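## Task

Every foam block sits above a shelf-edge label showing its lot number. Any block whose lot number is shown on more than one label in the storeroom must end up resting on the desk, with no part overhanging the desk's edge. Blocks with a lot number found only once must stay on their original shelves. The desk must stay roughly in place, and the robot must not topple or finish leaning.

## Robot and tools

ROBOT. TidyBot++: a wheeled base 0.54 m long, 0.50 m wide and 0.38 m tall, with one seven-joint arm ending in a two-finger gripper. There is a single arm, so no argument is split per arm. The shoulder sits 0.12 m ahead of the base centre at 0.68 m height. Cameras: base_camera (fixed on the base, looking forward) and wrist_camera (looks along the hand). The arm begins folded, hand pointing down, sticking out up to 0.08 m ahead of the base.

FRAMES. Base frame: origin on the floor below the base centre, x ahead, y to the left, z up, metres. hand_pose and hand_target are printed in this frame; hand_pose is the point midway between the finger pads, its z axis running along the fingers and its y axis being the opening direction. The odometry frame is where the base stood when the scene began; base_odometry (x, y, heading in rad, left positive, -3.142 to 3.142) counts wheel rotation only, so slip shows up as motion and drift of a few cm builds up. base_tilt is in degrees, forward and right positive.

TOOLS.
move: one action plus optional "cameras" (list of "base_camera", "wrist_camera", "all") and "blocking". Action parts, all starting at once:
- "base": an object with translate_m (forward +, -2 to 2 m), strafe_m (left +, -2 to 2 m), rotate_rad (counter-clockwise seen from above +, -6.3 to 6.3). These are relative offsets from the base's current pose, measured along its axes at the start of the command, not destinations.
- "joints": absolute angle targets in radians, keyed joint_1_rad to joint_7_rad, plus gripper_pos (0 fully open, about 85 mm gap, to 1 fully closed). Ranges: joint_2_rad and joint_6_rad about ±2.249 and ±2.099, joint_4_rad ±2.579, the others unlimited (they take the shorter route; send less than half a turn per step). joint_1_rad positive turns the arm clockwise from above, the reverse of rotate_rad.
- "target": one list of seven numbers [x, y, z, qw, qx, qy, qz], an absolute hand pose in the base frame, metres then a unit quaternion. With "target", "joints" may contain only gripper_pos.
- "speeds": caps per base key: translate_m and strafe_m 0.05 to 0.5 m/s (give the cap under only one when combining them), rotate_rad 0.1 to 1.57 rad/s.
- "min_time_s": 0.1 to 8 s, the shortest duration for arm motions.
blocking true (default) returns after everything stops; false returns within about 0.5 s while motion continues. A move with no action only reports state and images.
wait: "seconds" 0 to 10, plus "cameras"; returns early once prior motions finish.
stop: brakes every running motion.
zoom_image: "camera" and "region" [x0, y0, x1, y1] in pixels from the top-left, at most 504 by 504; useful for reading lot labels.
read_manual: licence texts only.
finished_scene: "scene" number; ends the scene, so call nothing after it in that reply.

RESULT LINES. base_status, joint_status, hand_status: "done", "moving", "off_target" (resting away from target, possibly still pushing), "contact_stop" or "time_out" (an unplanned stop; later calls in that reply are skipped), "not_followed" (a safety check withheld the targets; "pose unreachable" or "joint command not followed" with "cause:" explains). "torque_fault" means a sensor limit was hit and the arm freezes 10 s. "ARM HIT" reports a hard collision with the base or itself. motor_effort gives percentages with the recent peak in brackets. on_its_own lists actions not commanded by the call. Motor temperatures go per joint; MOTOR HOT appears at 60 °C and an OVER-TEMPERATURE FAULT at 75 °C, after which you must resend targets. "pictures" names the image order.

PRACTICAL HINTS. After a target, hand_pose is usually within about 3 cm; to correct, add (wanted minus measured position) to your previous target. To keep a loaded hand steady, resend hand_target, not hand_pose. Loads make the arm droop; never command a joint to its current reading while holding something. A hand pointing down reaches at most about 0.94 m height, and only close to the base. Closed fingertips reach about 20 mm past the hand point. Gripper "done" at 1 means empty; "off_target" means it is holding something. When a carried item touches a surface, hand_pose stops dropping even as commands go lower.

AVOID. The arm does not dodge obstacles and keeps pressing into what it hits. Do not drive or turn while the arm is snagged on something high; the robot can tip. Do not stretch out over furniture directly from the folded pose or swing sideways while extended. Do not drop objects, release them while moving, slam, or squeeze hard on something still resting on a surface. A blocked base keeps shoving until it times out. Objects may be nudged by outside disturbances now and then.

Each tool is called after ">>>" as name([rows], argument=value, ...), one row to a line, values as JSON.

## Session

>>> move(joints={"joint_1_rad":0,"joint_2_rad":-0.8,"joint_3_rad":3.14,"joint_4_rad":-2.5,"joint_5_rad":0,"joint_6_rad":0.18,"joint_7_rad":1.57}, cameras=["all"])

Scene clock: 2.10 s.
Motor temperatures (°C): [38 35 30 37 40 37 42]
move: done
base_odometry: x=+0.000 y=+0.000 heading=+0.000
base_tilt: forward=-0.4 right=+0.6
base_status: not commanded
joint_positions: joint_1_rad=-0.020 joint_2_rad=-0.785 joint_3_rad=+3.123 joint_4_rad=-2.521 joint_5_rad=-0.004 joint_6_rad=+0.111 joint_7_rad=+1.592 gripper_pos=+0.000
joint_status: all done
motor_effort: joint_1_rad=+0(2) joint_2_rad=+4(5) joint_3_rad=+1(2) joint_4_rad=+20(20) joint_5_rad=+1(2) joint_6_rad=+10(10) joint_7_rad=-1(1)
hand_pose: x=+0.4420 y=+0.0147 z=+0.9108 quat_wxyz=(-0.001, +0.726, +0.022, +0.688) (m; base frame)
hand_target: x=+0.4398 y=+0.0020 z=+0.9502 quat_wxyz=(+0.000, +0.689, +0.001, +0.725) (m; base frame)
hand_status: not commanded
pictures: base_camera, wrist_camera
Images, in order (width x height): base_camera 644x364, wrist_camera 644x476.

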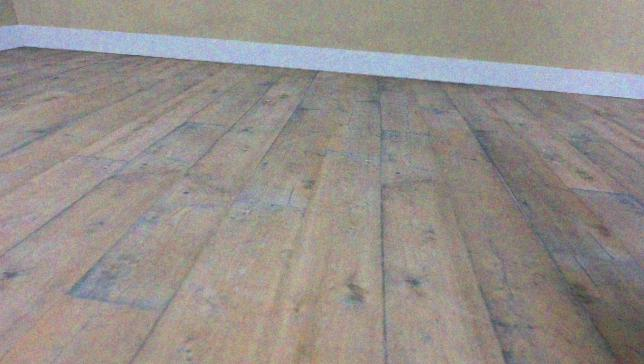

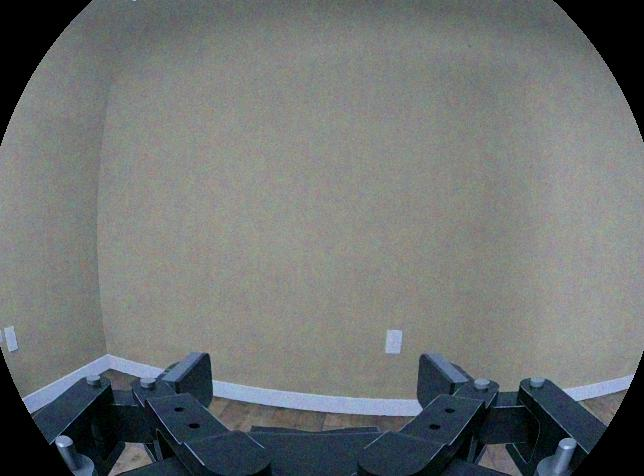

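>>> move(base={"rotate_rad":1.0}, cameras=["all"])

>>> move(base={"rotate_rad":1.0}, cameras=["all"])

>>> move(base={"rotate_rad":1.0}, cameras=["all"])

>>> move(base={"rotate_rad":1.0}, cameras=["all"])

>>> move(base={"rotate_rad":1.0}, cameras=["all"])

Scene clock: 4.23 s.
move: done
base_odometry: x=+0.000 y=+0.000 heading=+0.999
base_tilt: forward=-0.3 right=+0.6
base_status: done
joint_positions: joint_1_rad=-0.016 joint_2_rad=-0.785 joint_3_rad=+3.127 joint_4_rad=-2.521 joint_5_rad=-0.004 joint_6_rad=+0.113 joint_7_rad=+1.592 gripper_pos=+0.000
joint_status: not commanded
motor_effort: joint_1_rad=+0(1) joint_2_rad=+3(4) joint_3_rad=+1(2) joint_4_rad=+19(20) joint_5_rad=+1(1) joint_6_rad=+9(10) joint_7_rad=-1(1)
hand_pose: x=+0.4422 y=+0.0120 z=+0.9116 quat_wxyz=(+0.001, +0.725, +0.019, +0.689) (m; base frame)
hand_target: x=+0.4398 y=+0.0020 z=+0.9502 quat_wxyz=(+0.000, +0.689, +0.001, +0.725) (m; base frame)
hand_status: not commanded
pictures: base_camera, wrist_camera
Images, in order (width x height): base_camera 644x364, wrist_camera 644x476.

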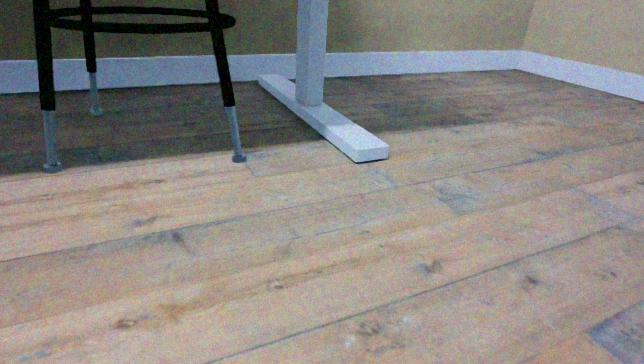

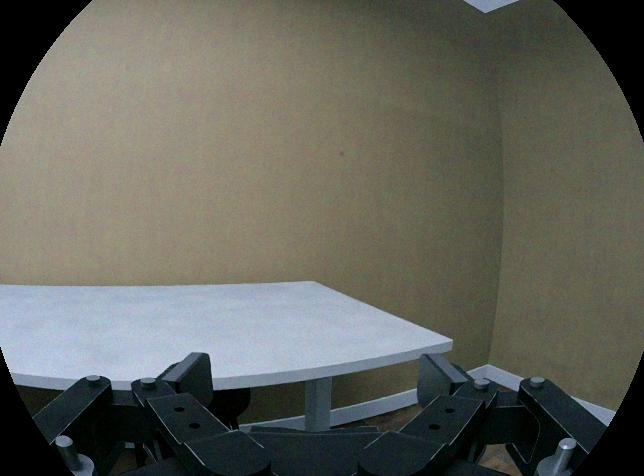

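Scene clock: 6.13 s.
move: done
base_odometry: x=+0.000 y=+0.000 heading=+1.999
base_tilt: forward=-0.4 right=+0.6
base_status: done
joint_positions: joint_1_rad=-0.014 joint_2_rad=-0.785 joint_3_rad=+3.129 joint_4_rad=-2.521 joint_5_rad=-0.004 joint_6_rad=+0.113 joint_7_rad=+1.592 gripper_pos=+0.000
joint_status: not commanded
motor_effort: joint_1_rad=-1(1) joint_2_rad=+3(4) joint_3_rad=+1(2) joint_4_rad=+19(20) joint_5_rad=+1(1) joint_6_rad=+9(10) joint_7_rad=+0(1)
hand_pose: x=+0.4422 y=+0.0109 z=+0.9116 quat_wxyz=(+0.001, +0.725, +0.018, +0.689) (m; base frame)
hand_target: x=+0.4398 y=+0.0020 z=+0.9502 quat_wxyz=(+0.000, +0.689, +0.001, +0.725) (m; base frame)
hand_status: not commanded
pictures: base_camera, wrist_camera
Images, in order (width x height): base_camera 644x364, wrist_camera 644x476.

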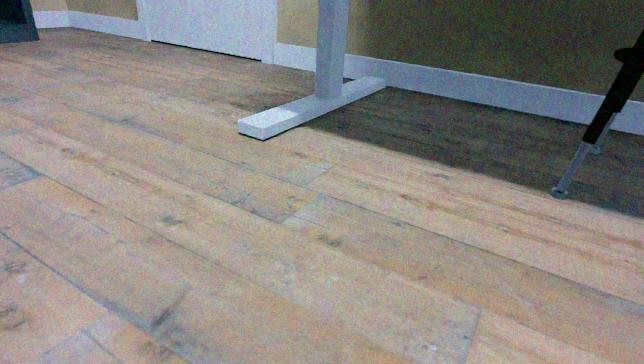

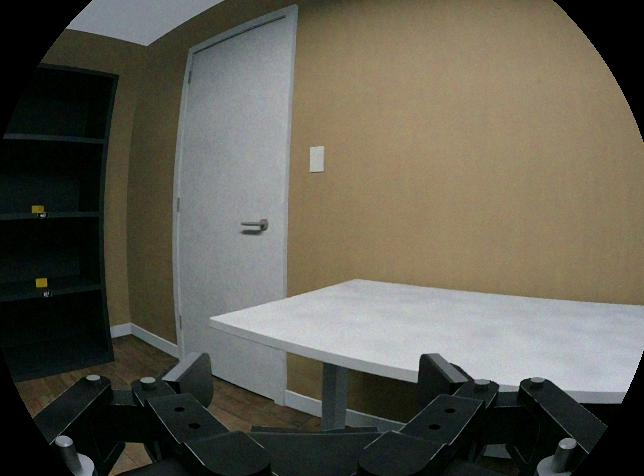

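Scene clock: 8.03 s.
move: done
base_odometry: x=+0.000 y=+0.000 heading=+2.998
base_tilt: forward=-0.3 right=+0.6
base_status: done
joint_positions: joint_1_rad=-0.014 joint_2_rad=-0.785 joint_3_rad=+3.129 joint_4_rad=-2.521 joint_5_rad=-0.004 joint_6_rad=+0.113 joint_7_rad=+1.592 gripper_pos=+0.000
joint_status: not commanded
motor_effort: joint_1_rad=+0(1) joint_2_rad=+4(4) joint_3_rad=+1(2) joint_4_rad=+19(20) joint_5_rad=+1(1) joint_6_rad=+10(10) joint_7_rad=+0(1)
hand_pose: x=+0.4423 y=+0.0103 z=+0.9116 quat_wxyz=(+0.001, +0.725, +0.017, +0.689) (m; base frame)
hand_target: x=+0.4398 y=+0.0020 z=+0.9502 quat_wxyz=(+0.000, +0.689, +0.001, +0.725) (m; base frame)
hand_status: not commanded
pictures: base_camera, wrist_camera
Images, in order (width x height): base_camera 644x364, wrist_camera 644x476.

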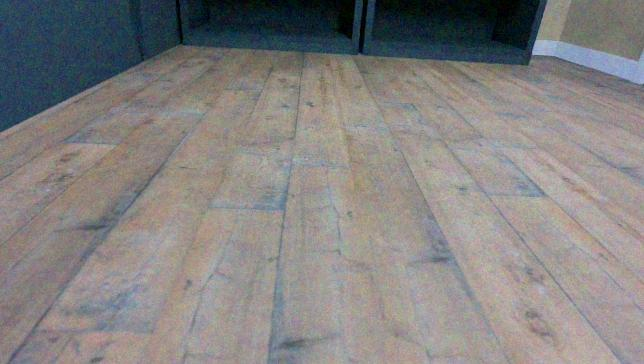

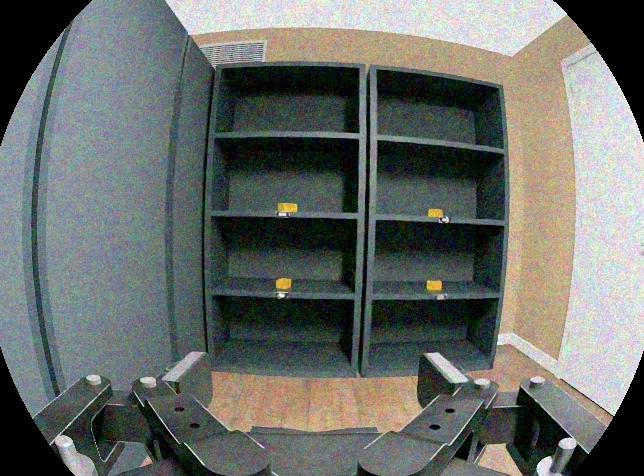

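Scene clock: 9.93 s.
move: done
base_odometry: x=+0.000 y=+0.000 heading=-2.286
base_tilt: forward=-0.4 right=+0.6
base_status: done
joint_positions: joint_1_rad=-0.013 joint_2_rad=-0.785 joint_3_rad=+3.130 joint_4_rad=-2.521 joint_5_rad=-0.004 joint_6_rad=+0.113 joint_7_rad=+1.592 gripper_pos=+0.000
joint_status: not commanded
motor_effort: joint_1_rad=+0(1) joint_2_rad=+4(4) joint_3_rad=+1(2) joint_4_rad=+20(20) joint_5_rad=+1(1) joint_6_rad=+9(10) joint_7_rad=+0(1)
hand_pose: x=+0.4423 y=+0.0100 z=+0.9117 quat_wxyz=(+0.002, +0.725, +0.016, +0.689) (m; base frame)
hand_target: x=+0.4398 y=+0.0020 z=+0.9502 quat_wxyz=(+0.000, +0.689, +0.001, +0.725) (m; base frame)
hand_status: not commanded
pictures: base_camera, wrist_camera
Images, in order (width x height): base_camera 644x364, wrist_camera 644x476.

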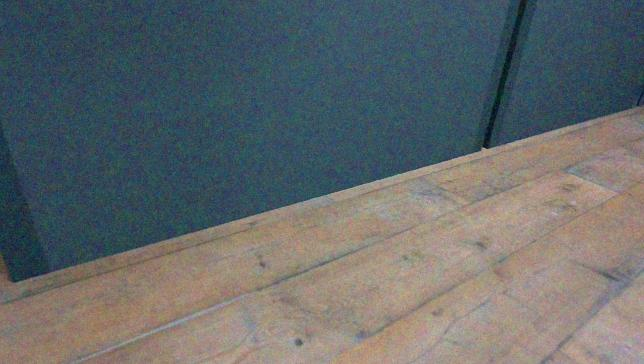

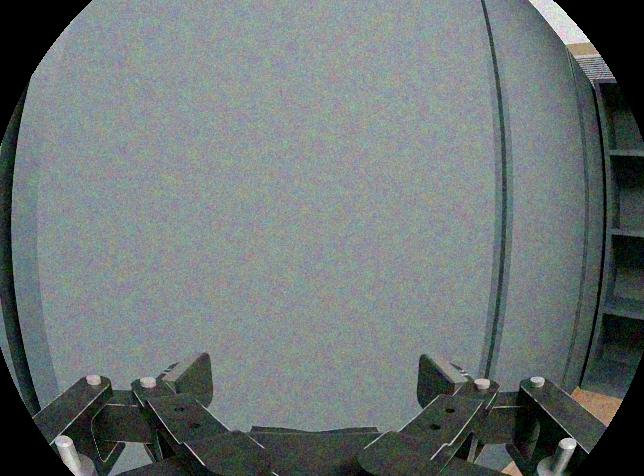

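Scene clock: 11.83 s.
move: done
base_odometry: x=+0.000 y=+0.000 heading=-1.287
base_tilt: forward=-0.3 right=+0.6
base_status: done
joint_positions: joint_1_rad=-0.013 joint_2_rad=-0.785 joint_3_rad=+3.130 joint_4_rad=-2.521 joint_5_rad=-0.004 joint_6_rad=+0.113 joint_7_rad=+1.592 gripper_pos=+0.000
joint_status: not commanded
motor_effort: joint_1_rad=+0(1) joint_2_rad=+4(4) joint_3_rad=+1(2) joint_4_rad=+20(20) joint_5_rad=+1(1) joint_6_rad=+9(10) joint_7_rad=+0(1)
hand_pose: x=+0.4423 y=+0.0098 z=+0.9117 quat_wxyz=(+0.002, +0.725, +0.016, +0.689) (m; base frame)
hand_target: x=+0.4398 y=+0.0020 z=+0.9502 quat_wxyz=(+0.000, +0.689, +0.001, +0.725) (m; base frame)
hand_status: not commanded
pictures: base_camera, wrist_camera
Images, in order (width x height): base_camera 644x364, wrist_camera 644x476.

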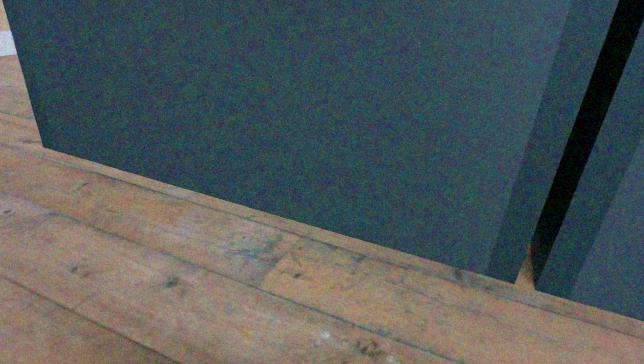

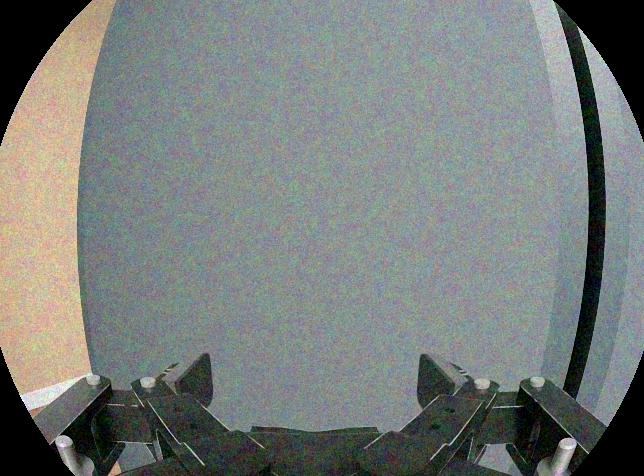

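>>> move(base={"rotate_rad":-2.07})

>>> move(base={"translate_m":1.0}, cameras=["all"])

Scene clock: 16.50 s.
move: done
base_odometry: x=+0.000 y=+0.000 heading=+2.927
base_tilt: forward=-0.4 right=+0.6
base_status: done
joint_positions: joint_1_rad=-0.012 joint_2_rad=-0.785 joint_3_rad=+3.131 joint_4_rad=-2.521 joint_5_rad=-0.004 joint_6_rad=+0.114 joint_7_rad=+1.592 gripper_pos=+0.000
joint_status: not commanded
motor_effort: joint_1_rad=+0(1) joint_2_rad=+4(4) joint_3_rad=+1(2) joint_4_rad=+20(20) joint_5_rad=+1(1) joint_6_rad=+10(10) joint_7_rad=+0(1)
hand_pose: x=+0.4423 y=+0.0091 z=+0.9120 quat_wxyz=(+0.002, +0.725, +0.015, +0.689) (m; base frame)
hand_target: x=+0.4398 y=+0.0020 z=+0.9502 quat_wxyz=(+0.000, +0.689, +0.001, +0.725) (m; base frame)
hand_status: not commanded
pictures: none

Scene clock: 19.83 s.
move: done
base_odometry: x=-0.977 y=+0.213 heading=+2.926
base_tilt: forward=-0.3 right=+0.6
base_status: done
joint_positions: joint_1_rad=-0.012 joint_2_rad=-0.789 joint_3_rad=+3.131 joint_4_rad=-2.521 joint_5_rad=-0.004 joint_6_rad=+0.117 joint_7_rad=+1.592 gripper_pos=+0.000
joint_status: not commanded
motor_effort: joint_1_rad=-1(1) joint_2_rad=+5(6) joint_3_rad=+1(1) joint_4_rad=+19(20) joint_5_rad=+1(1) joint_6_rad=+9(10) joint_7_rad=+0(1)
hand_pose: x=+0.4416 y=+0.0091 z=+0.9138 quat_wxyz=(+0.002, +0.723, +0.015, +0.691) (m; base frame)
hand_target: x=+0.4398 y=+0.0020 z=+0.9502 quat_wxyz=(+0.000, +0.689, +0.001, +0.725) (m; base frame)
hand_status: not commanded
pictures: base_camera, wrist_camera
Images, in order (width x height): base_camera 644x364, wrist_camera 644x476.

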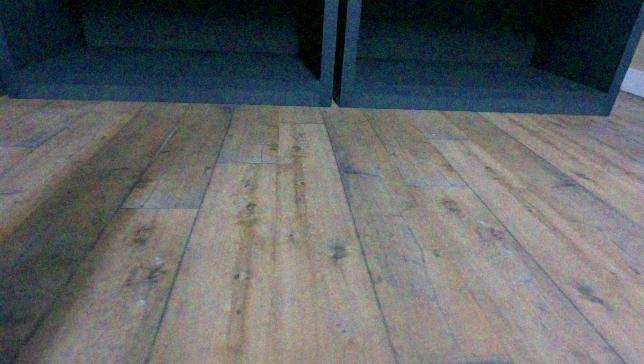

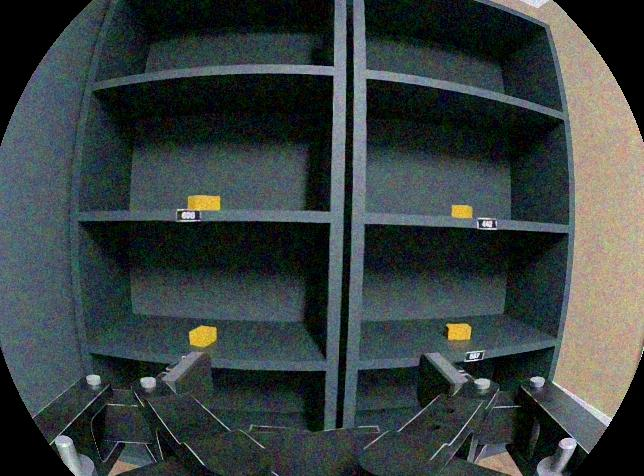

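>>> move(base={"rotate_rad":-0.08}, cameras=["base_camera"])

Scene clock: 21.03 s.
move: done
base_odometry: x=-0.978 y=+0.213 heading=+2.846
base_tilt: forward=-0.4 right=+0.6
base_status: done
joint_positions: joint_1_rad=-0.011 joint_2_rad=-0.789 joint_3_rad=+3.132 joint_4_rad=-2.521 joint_5_rad=-0.004 joint_6_rad=+0.117 joint_7_rad=+1.592 gripper_pos=+0.000
joint_status: not commanded
motor_effort: joint_1_rad=+0(1) joint_2_rad=+4(4) joint_3_rad=+1(2) joint_4_rad=+20(20) joint_5_rad=+0(1) joint_6_rad=+10(10) joint_7_rad=+0(1)
hand_pose: x=+0.4416 y=+0.0085 z=+0.9138 quat_wxyz=(+0.002, +0.723, +0.015, +0.691) (m; base frame)
hand_target: x=+0.4398 y=+0.0020 z=+0.9502 quat_wxyz=(+0.000, +0.689, +0.001, +0.725) (m; base frame)
hand_status: not commanded
pictures: base_camera
Images, in order (width x height): base_camera 644x364.

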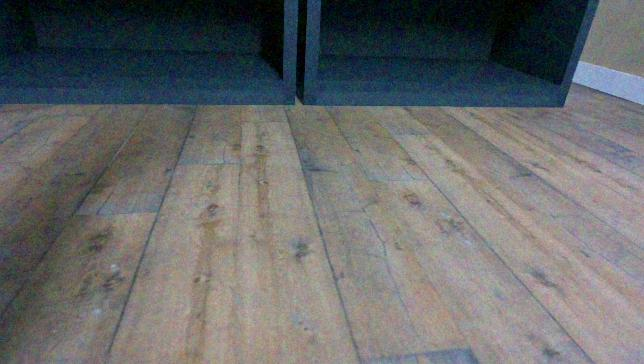

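>>> move(base={"translate_m":0.6,"strafe_m":-0.3}, joints={"joint_6_rad":-0.3}, cameras=["all"])

Scene clock: 24.60 s.
move: done
base_odometry: x=-1.464 y=+0.674 heading=+2.846
base_tilt: forward=-0.3 right=+0.6
base_status: done
joint_positions: joint_1_rad=-0.011 joint_2_rad=-0.793 joint_3_rad=+3.132 joint_4_rad=-2.517 joint_5_rad=-0.004 joint_6_rad=-0.263 joint_7_rad=+1.592 gripper_pos=+0.000
joint_status: all done
motor_effort: joint_1_rad=-1(1) joint_2_rad=+4(6) joint_3_rad=+1(2) joint_4_rad=+19(22) joint_5_rad=+1(1) joint_6_rad=+9(10) joint_7_rad=+0(1)
hand_pose: x=+0.4145 y=+0.0077 z=+0.8032 quat_wxyz=(+0.002, +0.838, +0.017, +0.546) (m; base frame)
hand_target: x=+0.4119 y=+0.0018 z=+0.8049 quat_wxyz=(+0.000, +0.841, +0.000, +0.540) (m; base frame)
hand_status: not commanded
pictures: base_camera, wrist_camera
Images, in order (width x height): base_camera 644x364, wrist_camera 644x476.

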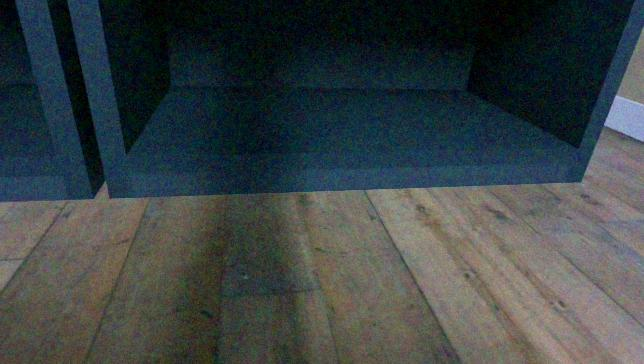

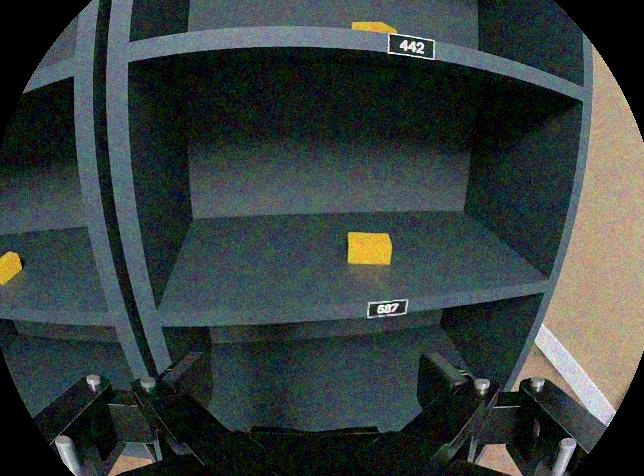

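>>> move(base={"rotate_rad":0.15}, cameras=["all"])

Scene clock: 26.03 s.
move: done
base_odometry: x=-1.465 y=+0.675 heading=+2.996
base_tilt: forward=-0.4 right=+0.6
base_status: done
joint_positions: joint_1_rad=-0.011 joint_2_rad=-0.793 joint_3_rad=+3.132 joint_4_rad=-2.517 joint_5_rad=-0.004 joint_6_rad=-0.263 joint_7_rad=+1.592 gripper_pos=+0.000
joint_status: not commanded
motor_effort: joint_1_rad=+0(1) joint_2_rad=+4(5) joint_3_rad=+1(1) joint_4_rad=+19(20) joint_5_rad=+1(1) joint_6_rad=+9(9) joint_7_rad=-1(1)
hand_pose: x=+0.4145 y=+0.0077 z=+0.8032 quat_wxyz=(+0.002, +0.838, +0.016, +0.546) (m; base frame)
hand_target: x=+0.4119 y=+0.0018 z=+0.8049 quat_wxyz=(+0.000, +0.841, +0.000, +0.540) (m; base frame)
hand_status: not commanded
pictures: base_camera, wrist_camera
Images, in order (width x height): base_camera 644x364, wrist_camera 644x476.

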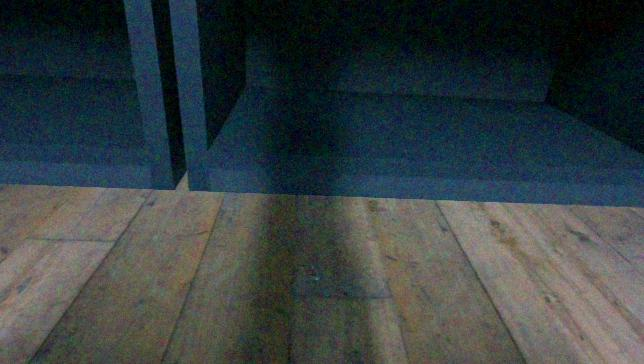

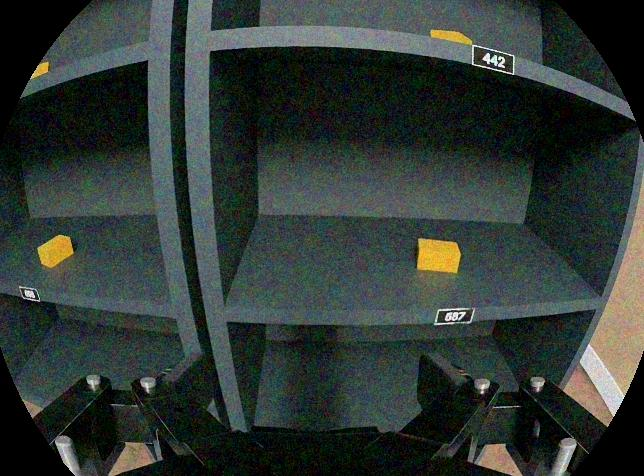

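>>> zoom_image(camera="wrist_camera", region=[400, 20, 540, 100])

>>> zoom_image(camera="wrist_camera", region=[385, 220, 525, 340])

>>> zoom_image(camera="wrist_camera", region=[0, 220, 120, 320])

Scaled by 3.600.

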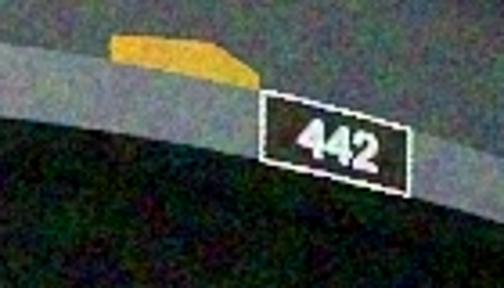

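Scaled by 3.600.

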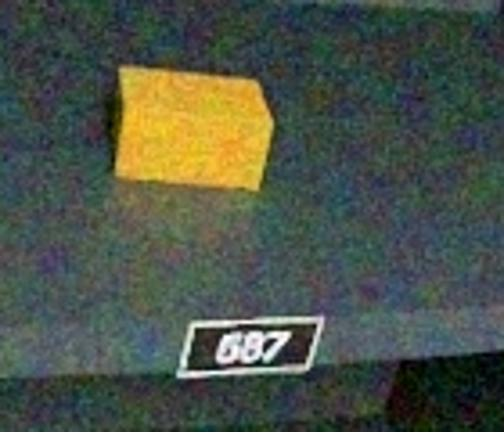

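Scaled by 4.200.

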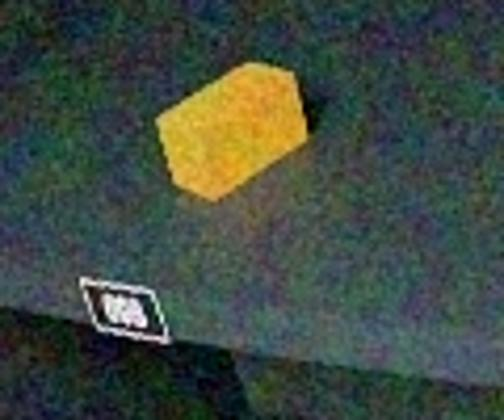

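>>> move(base={"translate_m":0.1,"strafe_m":-0.22}, cameras=["all"])

>>> zoom_image(camera="wrist_camera", region=[260, 300, 440, 400])

>>> zoom_image(camera="wrist_camera", region=[280, 0, 460, 80])

Scene clock: 30.20 s.
move: done
base_odometry: x=-1.532 y=+0.907 heading=+2.997
base_tilt: forward=-0.3 right=+0.6
base_status: done
joint_positions: joint_1_rad=-0.011 joint_2_rad=-0.793 joint_3_rad=+3.133 joint_4_rad=-2.517 joint_5_rad=-0.004 joint_6_rad=-0.263 joint_7_rad=+1.592 gripper_pos=+0.000
joint_status: not commanded
motor_effort: joint_1_rad=-1(1) joint_2_rad=+4(6) joint_3_rad=+1(2) joint_4_rad=+19(20) joint_5_rad=+1(1) joint_6_rad=+8(9) joint_7_rad=+0(1)
hand_pose: x=+0.4145 y=+0.0074 z=+0.8033 quat_wxyz=(+0.002, +0.838, +0.016, +0.546) (m; base frame)
hand_target: x=+0.4119 y=+0.0018 z=+0.8049 quat_wxyz=(+0.000, +0.841, +0.000, +0.540) (m; base frame)
hand_status: not commanded
pictures: base_camera, wrist_camera
Images, in order (width x height): base_camera 644x364, wrist_camera 644x476.

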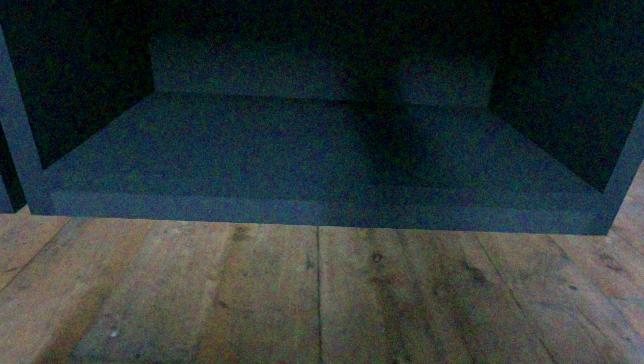

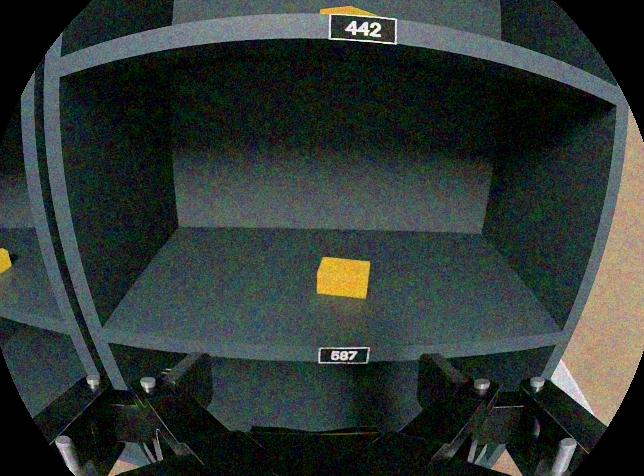

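Scaled by 2.800.

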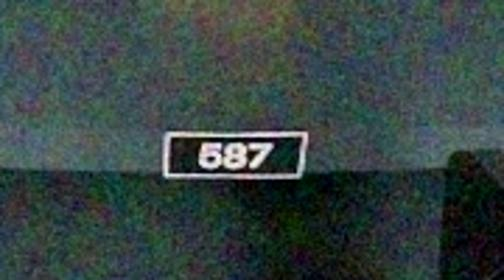

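Scaled by 2.800.

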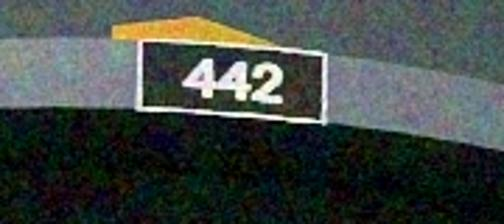

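>>> move(base={"strafe_m":0.95}, cameras=["all"])

>>> zoom_image(camera="wrist_camera", region=[240, 300, 420, 400])

>>> zoom_image(camera="wrist_camera", region=[230, 0, 410, 80])

Scene clock: 33.77 s.
move: done
base_odometry: x=-1.669 y=-0.034 heading=+2.997
base_tilt: forward=-0.4 right=+0.6
base_status: done
joint_positions: joint_1_rad=-0.011 joint_2_rad=-0.793 joint_3_rad=+3.134 joint_4_rad=-2.517 joint_5_rad=-0.004 joint_6_rad=-0.263 joint_7_rad=+1.592 gripper_pos=+0.000
joint_status: not commanded
motor_effort: joint_1_rad=-1(1) joint_2_rad=+5(5) joint_3_rad=+1(2) joint_4_rad=+19(20) joint_5_rad=+1(1) joint_6_rad=+9(9) joint_7_rad=+0(1)
hand_pose: x=+0.4145 y=+0.0073 z=+0.8033 quat_wxyz=(+0.002, +0.838, +0.016, +0.546) (m; base frame)
hand_target: x=+0.4119 y=+0.0018 z=+0.8049 quat_wxyz=(+0.000, +0.841, +0.000, +0.540) (m; base frame)
hand_status: not commanded
pictures: base_camera, wrist_camera
Images, in order (width x height): base_camera 644x364, wrist_camera 644x476.

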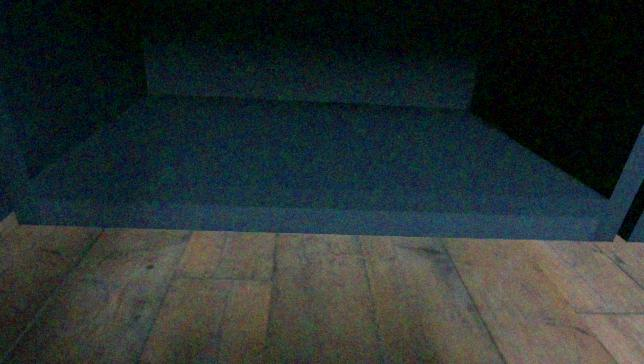

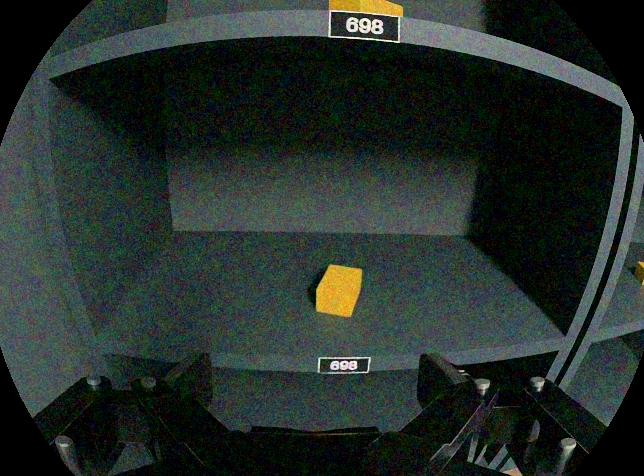

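Scaled by 2.800.

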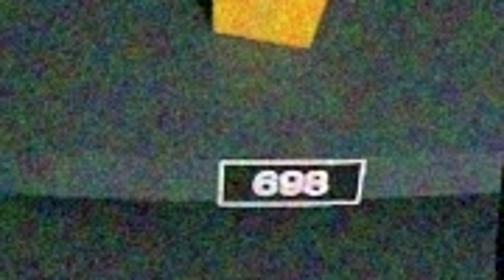

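Scaled by 2.800.

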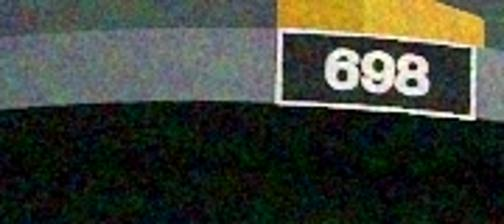

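>>> zoom_image(camera="wrist_camera", region=[280, 240, 400, 340])

Scaled by 4.200.

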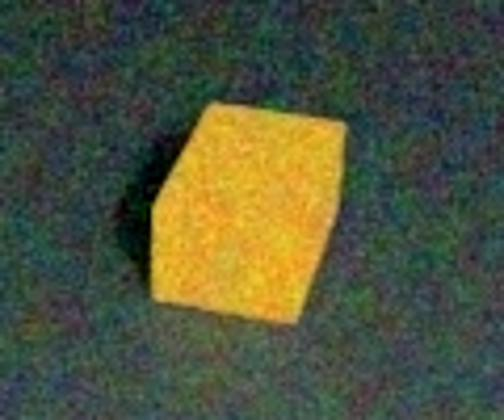

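>>> move(base={"translate_m":0.14,"strafe_m":0.135}, speeds={"translate_m":0.15}, joints={"joint_1_rad":0.28,"joint_2_rad":0.195,"joint_4_rad":-2.376,"joint_6_rad":0.62}, cameras=["all"])

Scene clock: 38.50 s.
move: done
base_odometry: x=-1.827 y=-0.147 heading=+2.997
base_tilt: forward=-0.3 right=+0.6
base_status: done
joint_positions: joint_1_rad=+0.261 joint_2_rad=+0.164 joint_3_rad=+3.134 joint_4_rad=-2.403 joint_5_rad=-0.004 joint_6_rad=+0.553 joint_7_rad=+1.592 gripper_pos=+0.000
joint_status: all done
motor_effort: joint_1_rad=+0(2) joint_2_rad=-17(18) joint_3_rad=+0(1) joint_4_rad=+12(21) joint_5_rad=+1(1) joint_6_rad=+8(10) joint_7_rad=-1(1)
hand_pose: x=+0.6230 y=-0.1300 z=+0.6993 quat_wxyz=(+0.073, +0.839, -0.101, +0.529) (m; base frame)
hand_target: x=+0.6389 y=-0.1472 z=+0.7145 quat_wxyz=(+0.077, +0.820, -0.115, +0.555) (m; base frame)
hand_status: not commanded
pictures: base_camera, wrist_camera
Images, in order (width x height): base_camera 644x364, wrist_camera 644x476.

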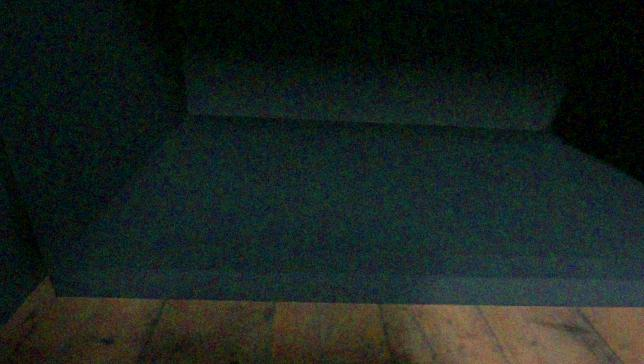

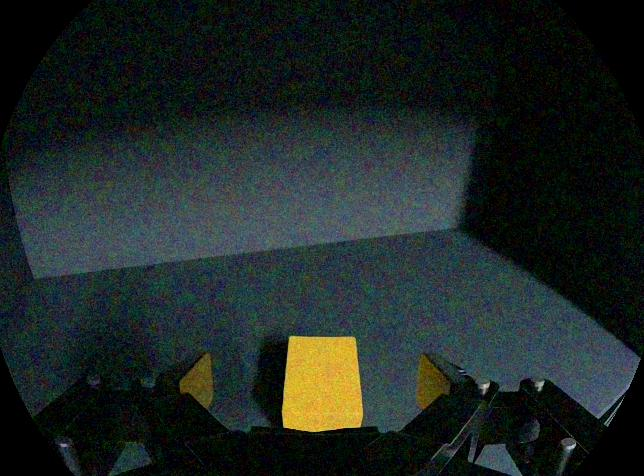

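>>> move(base={"translate_m":0.07,"strafe_m":-0.018}, speeds={"translate_m":0.1})

>>> move(joints={"joint_2_rad":0.45,"joint_4_rad":-2.42,"joint_6_rad":0.88}, min_time_s=2, cameras=["wrist_camera"])

Scene clock: 40.23 s.
move: done
base_odometry: x=-1.894 y=-0.120 heading=+2.998
base_tilt: forward=-0.3 right=+0.6
base_status: done
joint_positions: joint_1_rad=+0.262 joint_2_rad=+0.168 joint_3_rad=+3.134 joint_4_rad=-2.397 joint_5_rad=-0.004 joint_6_rad=+0.557 joint_7_rad=+1.592 gripper_pos=+0.000
joint_status: not commanded
motor_effort: joint_1_rad=+0(1) joint_2_rad=-17(18) joint_3_rad=+0(0) joint_4_rad=+13(14) joint_5_rad=+1(1) joint_6_rad=+8(9) joint_7_rad=+0(0)
hand_pose: x=+0.6259 y=-0.1310 z=+0.7011 quat_wxyz=(+0.073, +0.838, -0.101, +0.532) (m; base frame)
hand_target: x=+0.6389 y=-0.1472 z=+0.7145 quat_wxyz=(+0.077, +0.820, -0.115, +0.555) (m; base frame)
hand_status: not commanded
pictures: none

Scene clock: 42.53 s.
move: done
base_odometry: x=-1.894 y=-0.120 heading=+2.998
base_tilt: forward=-0.3 right=+0.6
base_status: not commanded
joint_positions: joint_1_rad=+0.262 joint_2_rad=+0.413 joint_3_rad=+3.134 joint_4_rad=-2.397 joint_5_rad=-0.004 joint_6_rad=+0.813 joint_7_rad=+1.592 gripper_pos=+0.000
joint_status: all done
motor_effort: joint_1_rad=+0(1) joint_2_rad=-22(23) joint_3_rad=+0(0) joint_4_rad=+9(13) joint_5_rad=+1(1) joint_6_rad=+8(9) joint_7_rad=+0(1)
hand_pose: x=+0.6557 y=-0.1392 z=+0.6412 quat_wxyz=(+0.074, +0.835, -0.101, +0.536) (m; base frame)
hand_target: x=+0.6498 y=-0.1504 z=+0.6312 quat_wxyz=(+0.075, +0.831, -0.117, +0.539) (m; base frame)
hand_status: not commanded
pictures: wrist_camera
Images, in order (width x height): wrist_camera 644x476.

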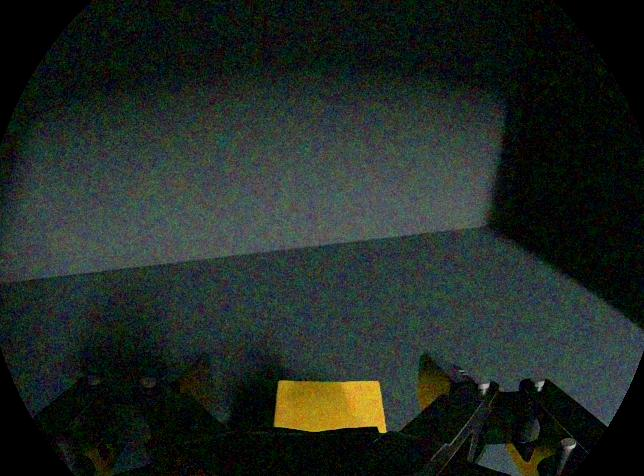

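>>> move(joints={"joint_2_rad":0.62,"joint_4_rad":-2.455,"joint_6_rad":1.05}, min_time_s=2.5, cameras=["wrist_camera"])

Scene clock: 45.53 s.
move: done
base_odometry: x=-1.894 y=-0.120 heading=+2.998
base_tilt: forward=-0.3 right=+0.6
base_status: not commanded
joint_positions: joint_1_rad=+0.262 joint_2_rad=+0.579 joint_3_rad=+3.134 joint_4_rad=-2.426 joint_5_rad=-0.004 joint_6_rad=+0.984 joint_7_rad=+1.592 gripper_pos=+0.000
joint_status: all done
motor_effort: joint_1_rad=-1(1) joint_2_rad=-23(24) joint_3_rad=+0(1) joint_4_rad=+6(10) joint_5_rad=+1(1) joint_6_rad=+8(10) joint_7_rad=+0(1)
hand_pose: x=+0.6543 y=-0.1391 z=+0.5872 quat_wxyz=(+0.072, +0.841, -0.102, +0.526) (m; base frame)
hand_target: x=+0.6435 y=-0.1486 z=+0.5740 quat_wxyz=(+0.073, +0.840, -0.118, +0.525) (m; base frame)
hand_status: not commanded
pictures: wrist_camera
Images, in order (width x height): wrist_camera 644x476.

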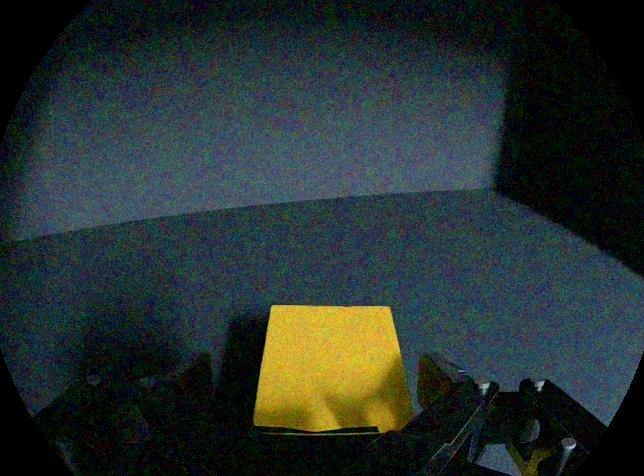

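>>> move(base={"strafe_m":-0.007}, speeds={"strafe_m":0.05})

>>> move(joints={"joint_2_rad":0.66,"joint_4_rad":-2.475,"joint_6_rad":1.09}, min_time_s=2, cameras=["wrist_camera"])

Scene clock: 46.50 s.
move: done
base_odometry: x=-1.893 y=-0.113 heading=+2.998
base_tilt: forward=-0.3 right=+0.6
base_status: done
joint_positions: joint_1_rad=+0.268 joint_2_rad=+0.579 joint_3_rad=+3.134 joint_4_rad=-2.427 joint_5_rad=-0.004 joint_6_rad=+0.985 joint_7_rad=+1.592 gripper_pos=+0.000
joint_status: not commanded
motor_effort: joint_1_rad=-1(2) joint_2_rad=-23(24) joint_3_rad=+0(1) joint_4_rad=+6(7) joint_5_rad=+1(1) joint_6_rad=+8(9) joint_7_rad=+0(1)
hand_pose: x=+0.6532 y=-0.1421 z=+0.5870 quat_wxyz=(+0.074, +0.841, -0.105, +0.526) (m; base frame)
hand_target: x=+0.6435 y=-0.1486 z=+0.5740 quat_wxyz=(+0.073, +0.840, -0.118, +0.525) (m; base frame)
hand_status: not commanded
pictures: none

Scene clock: 48.80 s.
move: done
base_odometry: x=-1.893 y=-0.113 heading=+2.998
base_tilt: forward=-0.3 right=+0.6
base_status: not commanded
joint_positions: joint_1_rad=+0.268 joint_2_rad=+0.617 joint_3_rad=+3.134 joint_4_rad=-2.448 joint_5_rad=-0.004 joint_6_rad=+1.024 joint_7_rad=+1.592 gripper_pos=+0.000
joint_status: all done
motor_effort: joint_1_rad=+0(1) joint_2_rad=-23(25) joint_3_rad=+0(1) joint_4_rad=+5(7) joint_5_rad=+1(1) joint_6_rad=+8(10) joint_7_rad=+0(1)
hand_pose: x=+0.6459 y=-0.1402 z=+0.5710 quat_wxyz=(+0.073, +0.846, -0.105, +0.518) (m; base frame)
hand_target: x=+0.6357 y=-0.1463 z=+0.5577 quat_wxyz=(+0.072, +0.845, -0.119, +0.516) (m; base frame)
hand_status: not commanded
pictures: wrist_camera
Images, in order (width x height): wrist_camera 644x476.

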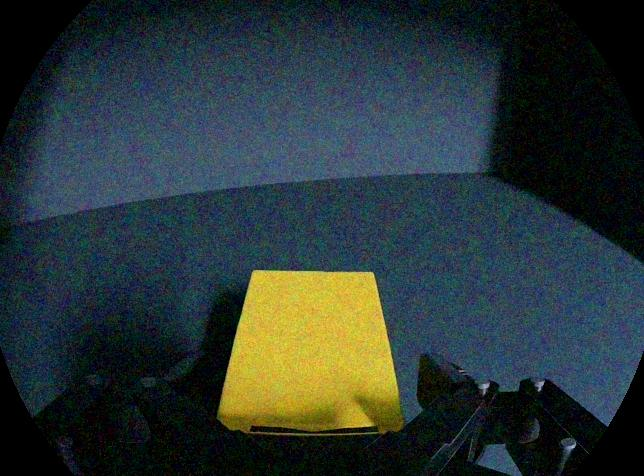

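>>> move(joints={"joint_2_rad":0.685,"joint_4_rad":-2.48,"joint_6_rad":1.11}, min_time_s=1.5)

>>> move(joints={"gripper_pos":0.45}, cameras=["wrist_camera"])

Scene clock: 50.77 s.
move: done
base_odometry: x=-1.893 y=-0.113 heading=+2.998
base_tilt: forward=-0.3 right=+0.6
base_status: not commanded
joint_positions: joint_1_rad=+0.268 joint_2_rad=+0.641 joint_3_rad=+3.134 joint_4_rad=-2.453 joint_5_rad=-0.004 joint_6_rad=+1.044 joint_7_rad=+1.592 gripper_pos=+0.000
joint_status: all done
motor_effort: joint_1_rad=+0(1) joint_2_rad=-24(25) joint_3_rad=-1(1) joint_4_rad=+5(6) joint_5_rad=+1(1) joint_6_rad=+8(9) joint_7_rad=+0(1)
hand_pose: x=+0.6435 y=-0.1395 z=+0.5615 quat_wxyz=(+0.072, +0.848, -0.106, +0.514) (m; base frame)
hand_target: x=+0.6331 y=-0.1456 z=+0.5485 quat_wxyz=(+0.071, +0.848, -0.120, +0.512) (m; base frame)
hand_status: not commanded
pictures: none

Scene clock: 51.57 s.
move: off_target
base_odometry: x=-1.893 y=-0.113 heading=+2.998
base_tilt: forward=-0.3 right=+0.6
base_status: not commanded
joint_positions: joint_1_rad=+0.268 joint_2_rad=+0.642 joint_3_rad=+3.134 joint_4_rad=-2.453 joint_5_rad=-0.004 joint_6_rad=+1.048 joint_7_rad=+1.592 gripper_pos=+0.389
joint_status: gripper_pos off_target (ended at +0.389, target +0.450)
motor_effort: joint_1_rad=+0(1) joint_2_rad=-23(24) joint_3_rad=+0(1) joint_4_rad=+4(5) joint_5_rad=+1(1) joint_6_rad=+8(9) joint_7_rad=+0(1)
hand_pose: x=+0.6439 y=-0.1396 z=+0.5622 quat_wxyz=(+0.072, +0.847, -0.106, +0.515) (m; base frame)
hand_target: x=+0.6331 y=-0.1456 z=+0.5485 quat_wxyz=(+0.071, +0.848, -0.120, +0.512) (m; base frame)
hand_status: not commanded
pictures: wrist_camera
Images, in order (width x height): wrist_camera 644x476.

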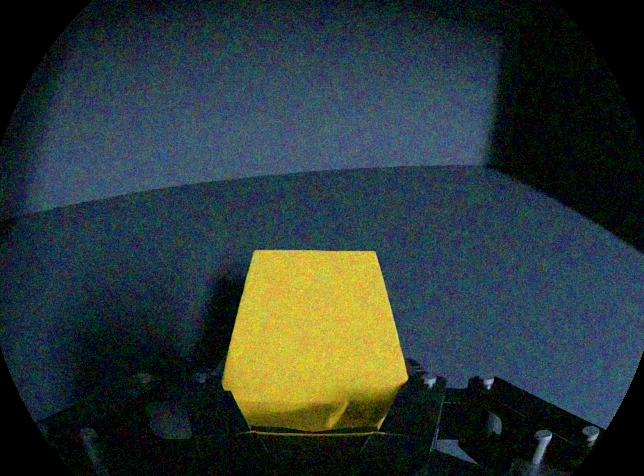

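>>> move(joints={"gripper_pos":0})

>>> move(base={"translate_m":0.025,"strafe_m":-0.007}, speeds={"translate_m":0.06})

>>> move(joints={"gripper_pos":0.55}, cameras=["wrist_camera"])

Scene clock: 52.63 s.
move: done
base_odometry: x=-1.893 y=-0.113 heading=+2.998
base_tilt: forward=-0.3 right=+0.6
base_status: not commanded
joint_positions: joint_1_rad=+0.268 joint_2_rad=+0.643 joint_3_rad=+3.134 joint_4_rad=-2.454 joint_5_rad=-0.004 joint_6_rad=+1.048 joint_7_rad=+1.592 gripper_pos=+0.000
joint_status: all done
motor_effort: joint_1_rad=-1(1) joint_2_rad=-24(24) joint_3_rad=+0(1) joint_4_rad=+4(5) joint_5_rad=+1(1) joint_6_rad=+8(9) joint_7_rad=+0(0)
hand_pose: x=+0.6436 y=-0.1396 z=+0.5616 quat_wxyz=(+0.072, +0.848, -0.106, +0.515) (m; base frame)
hand_target: x=+0.6331 y=-0.1456 z=+0.5485 quat_wxyz=(+0.071, +0.848, -0.120, +0.512) (m; base frame)
hand_status: not commanded
pictures: none

Scene clock: 53.57 s.
move: done
base_odometry: x=-1.917 y=-0.102 heading=+2.998
base_tilt: forward=-0.3 right=+0.6
base_status: done
joint_positions: joint_1_rad=+0.268 joint_2_rad=+0.645 joint_3_rad=+3.134 joint_4_rad=-2.458 joint_5_rad=-0.004 joint_6_rad=+1.049 joint_7_rad=+1.592 gripper_pos=+0.000
joint_status: not commanded
motor_effort: joint_1_rad=+0(2) joint_2_rad=-23(25) joint_3_rad=+0(1) joint_4_rad=+5(6) joint_5_rad=+1(1) joint_6_rad=+9(9) joint_7_rad=+0(1)
hand_pose: x=+0.6414 y=-0.1392 z=+0.5592 quat_wxyz=(+0.072, +0.849, -0.106, +0.512) (m; base frame)
hand_target: x=+0.6331 y=-0.1456 z=+0.5485 quat_wxyz=(+0.071, +0.848, -0.120, +0.512) (m; base frame)
hand_status: not commanded
pictures: none

Scene clock: 54.40 s.
move: off_target
base_odometry: x=-1.917 y=-0.102 heading=+2.998
base_tilt: forward=-0.3 right=+0.6
base_status: not commanded
joint_positions: joint_1_rad=+0.268 joint_2_rad=+0.646 joint_3_rad=+3.134 joint_4_rad=-2.458 joint_5_rad=-0.004 joint_6_rad=+1.058 joint_7_rad=+1.592 gripper_pos=+0.375
joint_status: gripper_pos off_target (ended at +0.375, target +0.550)
motor_effort: joint_1_rad=+0(1) joint_2_rad=-23(24) joint_3_rad=+0(1) joint_4_rad=+4(5) joint_5_rad=+1(1) joint_6_rad=+7(9) joint_7_rad=+0(0)
hand_pose: x=+0.6425 y=-0.1395 z=+0.5614 quat_wxyz=(+0.072, +0.847, -0.106, +0.516) (m; base frame)
hand_target: x=+0.6331 y=-0.1456 z=+0.5485 quat_wxyz=(+0.071, +0.848, -0.120, +0.512) (m; base frame)
hand_status: not commanded
pictures: wrist_camera
Images, in order (width x height): wrist_camera 644x476.

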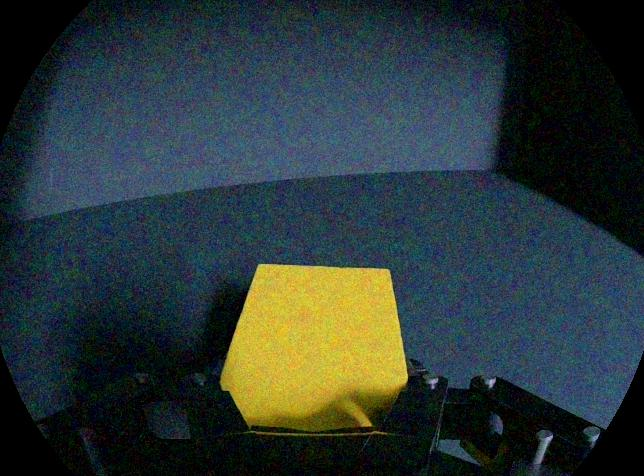

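>>> move(joints={"joint_2_rad":0.42,"joint_4_rad":-2.42,"joint_6_rad":0.85}, min_time_s=2, cameras=["wrist_camera"])

>>> move(base={"translate_m":-0.3,"strafe_m":-0.12}, speeds={"translate_m":0.2}, joints={"joint_2_rad":0.195,"joint_4_rad":-2.376,"joint_6_rad":0.62}, min_time_s=2, cameras=["wrist_camera"])

Scene clock: 57.00 s.
move: done
base_odometry: x=-1.917 y=-0.102 heading=+2.998
base_tilt: forward=-0.3 right=+0.6
base_status: not commanded
joint_positions: joint_1_rad=+0.268 joint_2_rad=+0.437 joint_3_rad=+3.134 joint_4_rad=-2.446 joint_5_rad=-0.004 joint_6_rad=+0.906 joint_7_rad=+1.592 gripper_pos=+0.375
joint_status: all done
motor_effort: joint_1_rad=-1(1) joint_2_rad=-22(25) joint_3_rad=+0(1) joint_4_rad=+8(9) joint_5_rad=+1(1) joint_6_rad=+8(10) joint_7_rad=+0(1)
hand_pose: x=+0.6450 y=-0.1400 z=+0.6360 quat_wxyz=(+0.077, +0.829, -0.103, +0.545) (m; base frame)
hand_target: x=+0.6475 y=-0.1497 z=+0.6391 quat_wxyz=(+0.075, +0.831, -0.117, +0.539) (m; base frame)
hand_status: not commanded
pictures: wrist_camera
Images, in order (width x height): wrist_camera 644x476.

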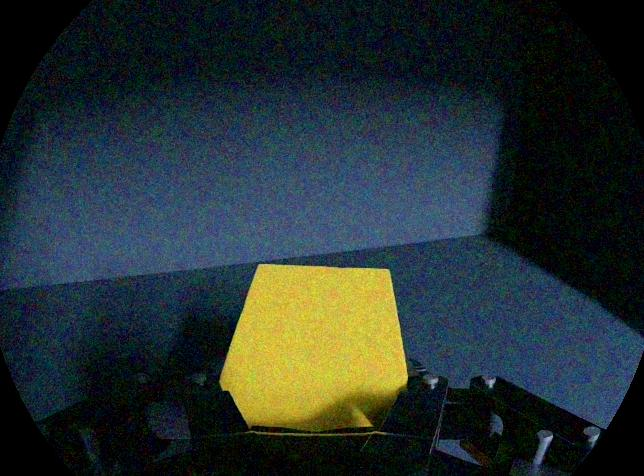

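Scene clock: 59.40 s.
move: done
base_odometry: x=-1.603 y=-0.026 heading=+2.998
base_tilt: forward=-0.3 right=+0.6
base_status: done
joint_positions: joint_1_rad=+0.269 joint_2_rad=+0.207 joint_3_rad=+3.134 joint_4_rad=-2.404 joint_5_rad=-0.004 joint_6_rad=+0.676 joint_7_rad=+1.592 gripper_pos=+0.375
joint_status: all done
motor_effort: joint_1_rad=+0(2) joint_2_rad=-18(23) joint_3_rad=+0(1) joint_4_rad=+12(14) joint_5_rad=+1(1) joint_6_rad=+9(10) joint_7_rad=+0(1)
hand_pose: x=+0.6372 y=-0.1381 z=+0.7114 quat_wxyz=(+0.079, +0.817, -0.101, +0.562) (m; base frame)
hand_target: x=+0.6389 y=-0.1472 z=+0.7145 quat_wxyz=(+0.077, +0.820, -0.115, +0.555) (m; base frame)
hand_status: not commanded
pictures: wrist_camera
Images, in order (width x height): wrist_camera 644x476.

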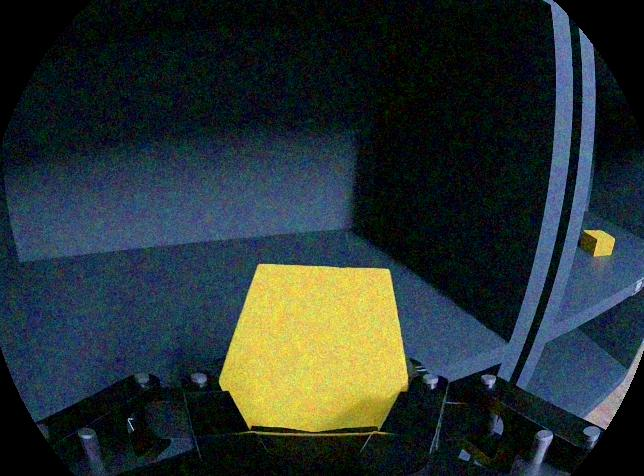

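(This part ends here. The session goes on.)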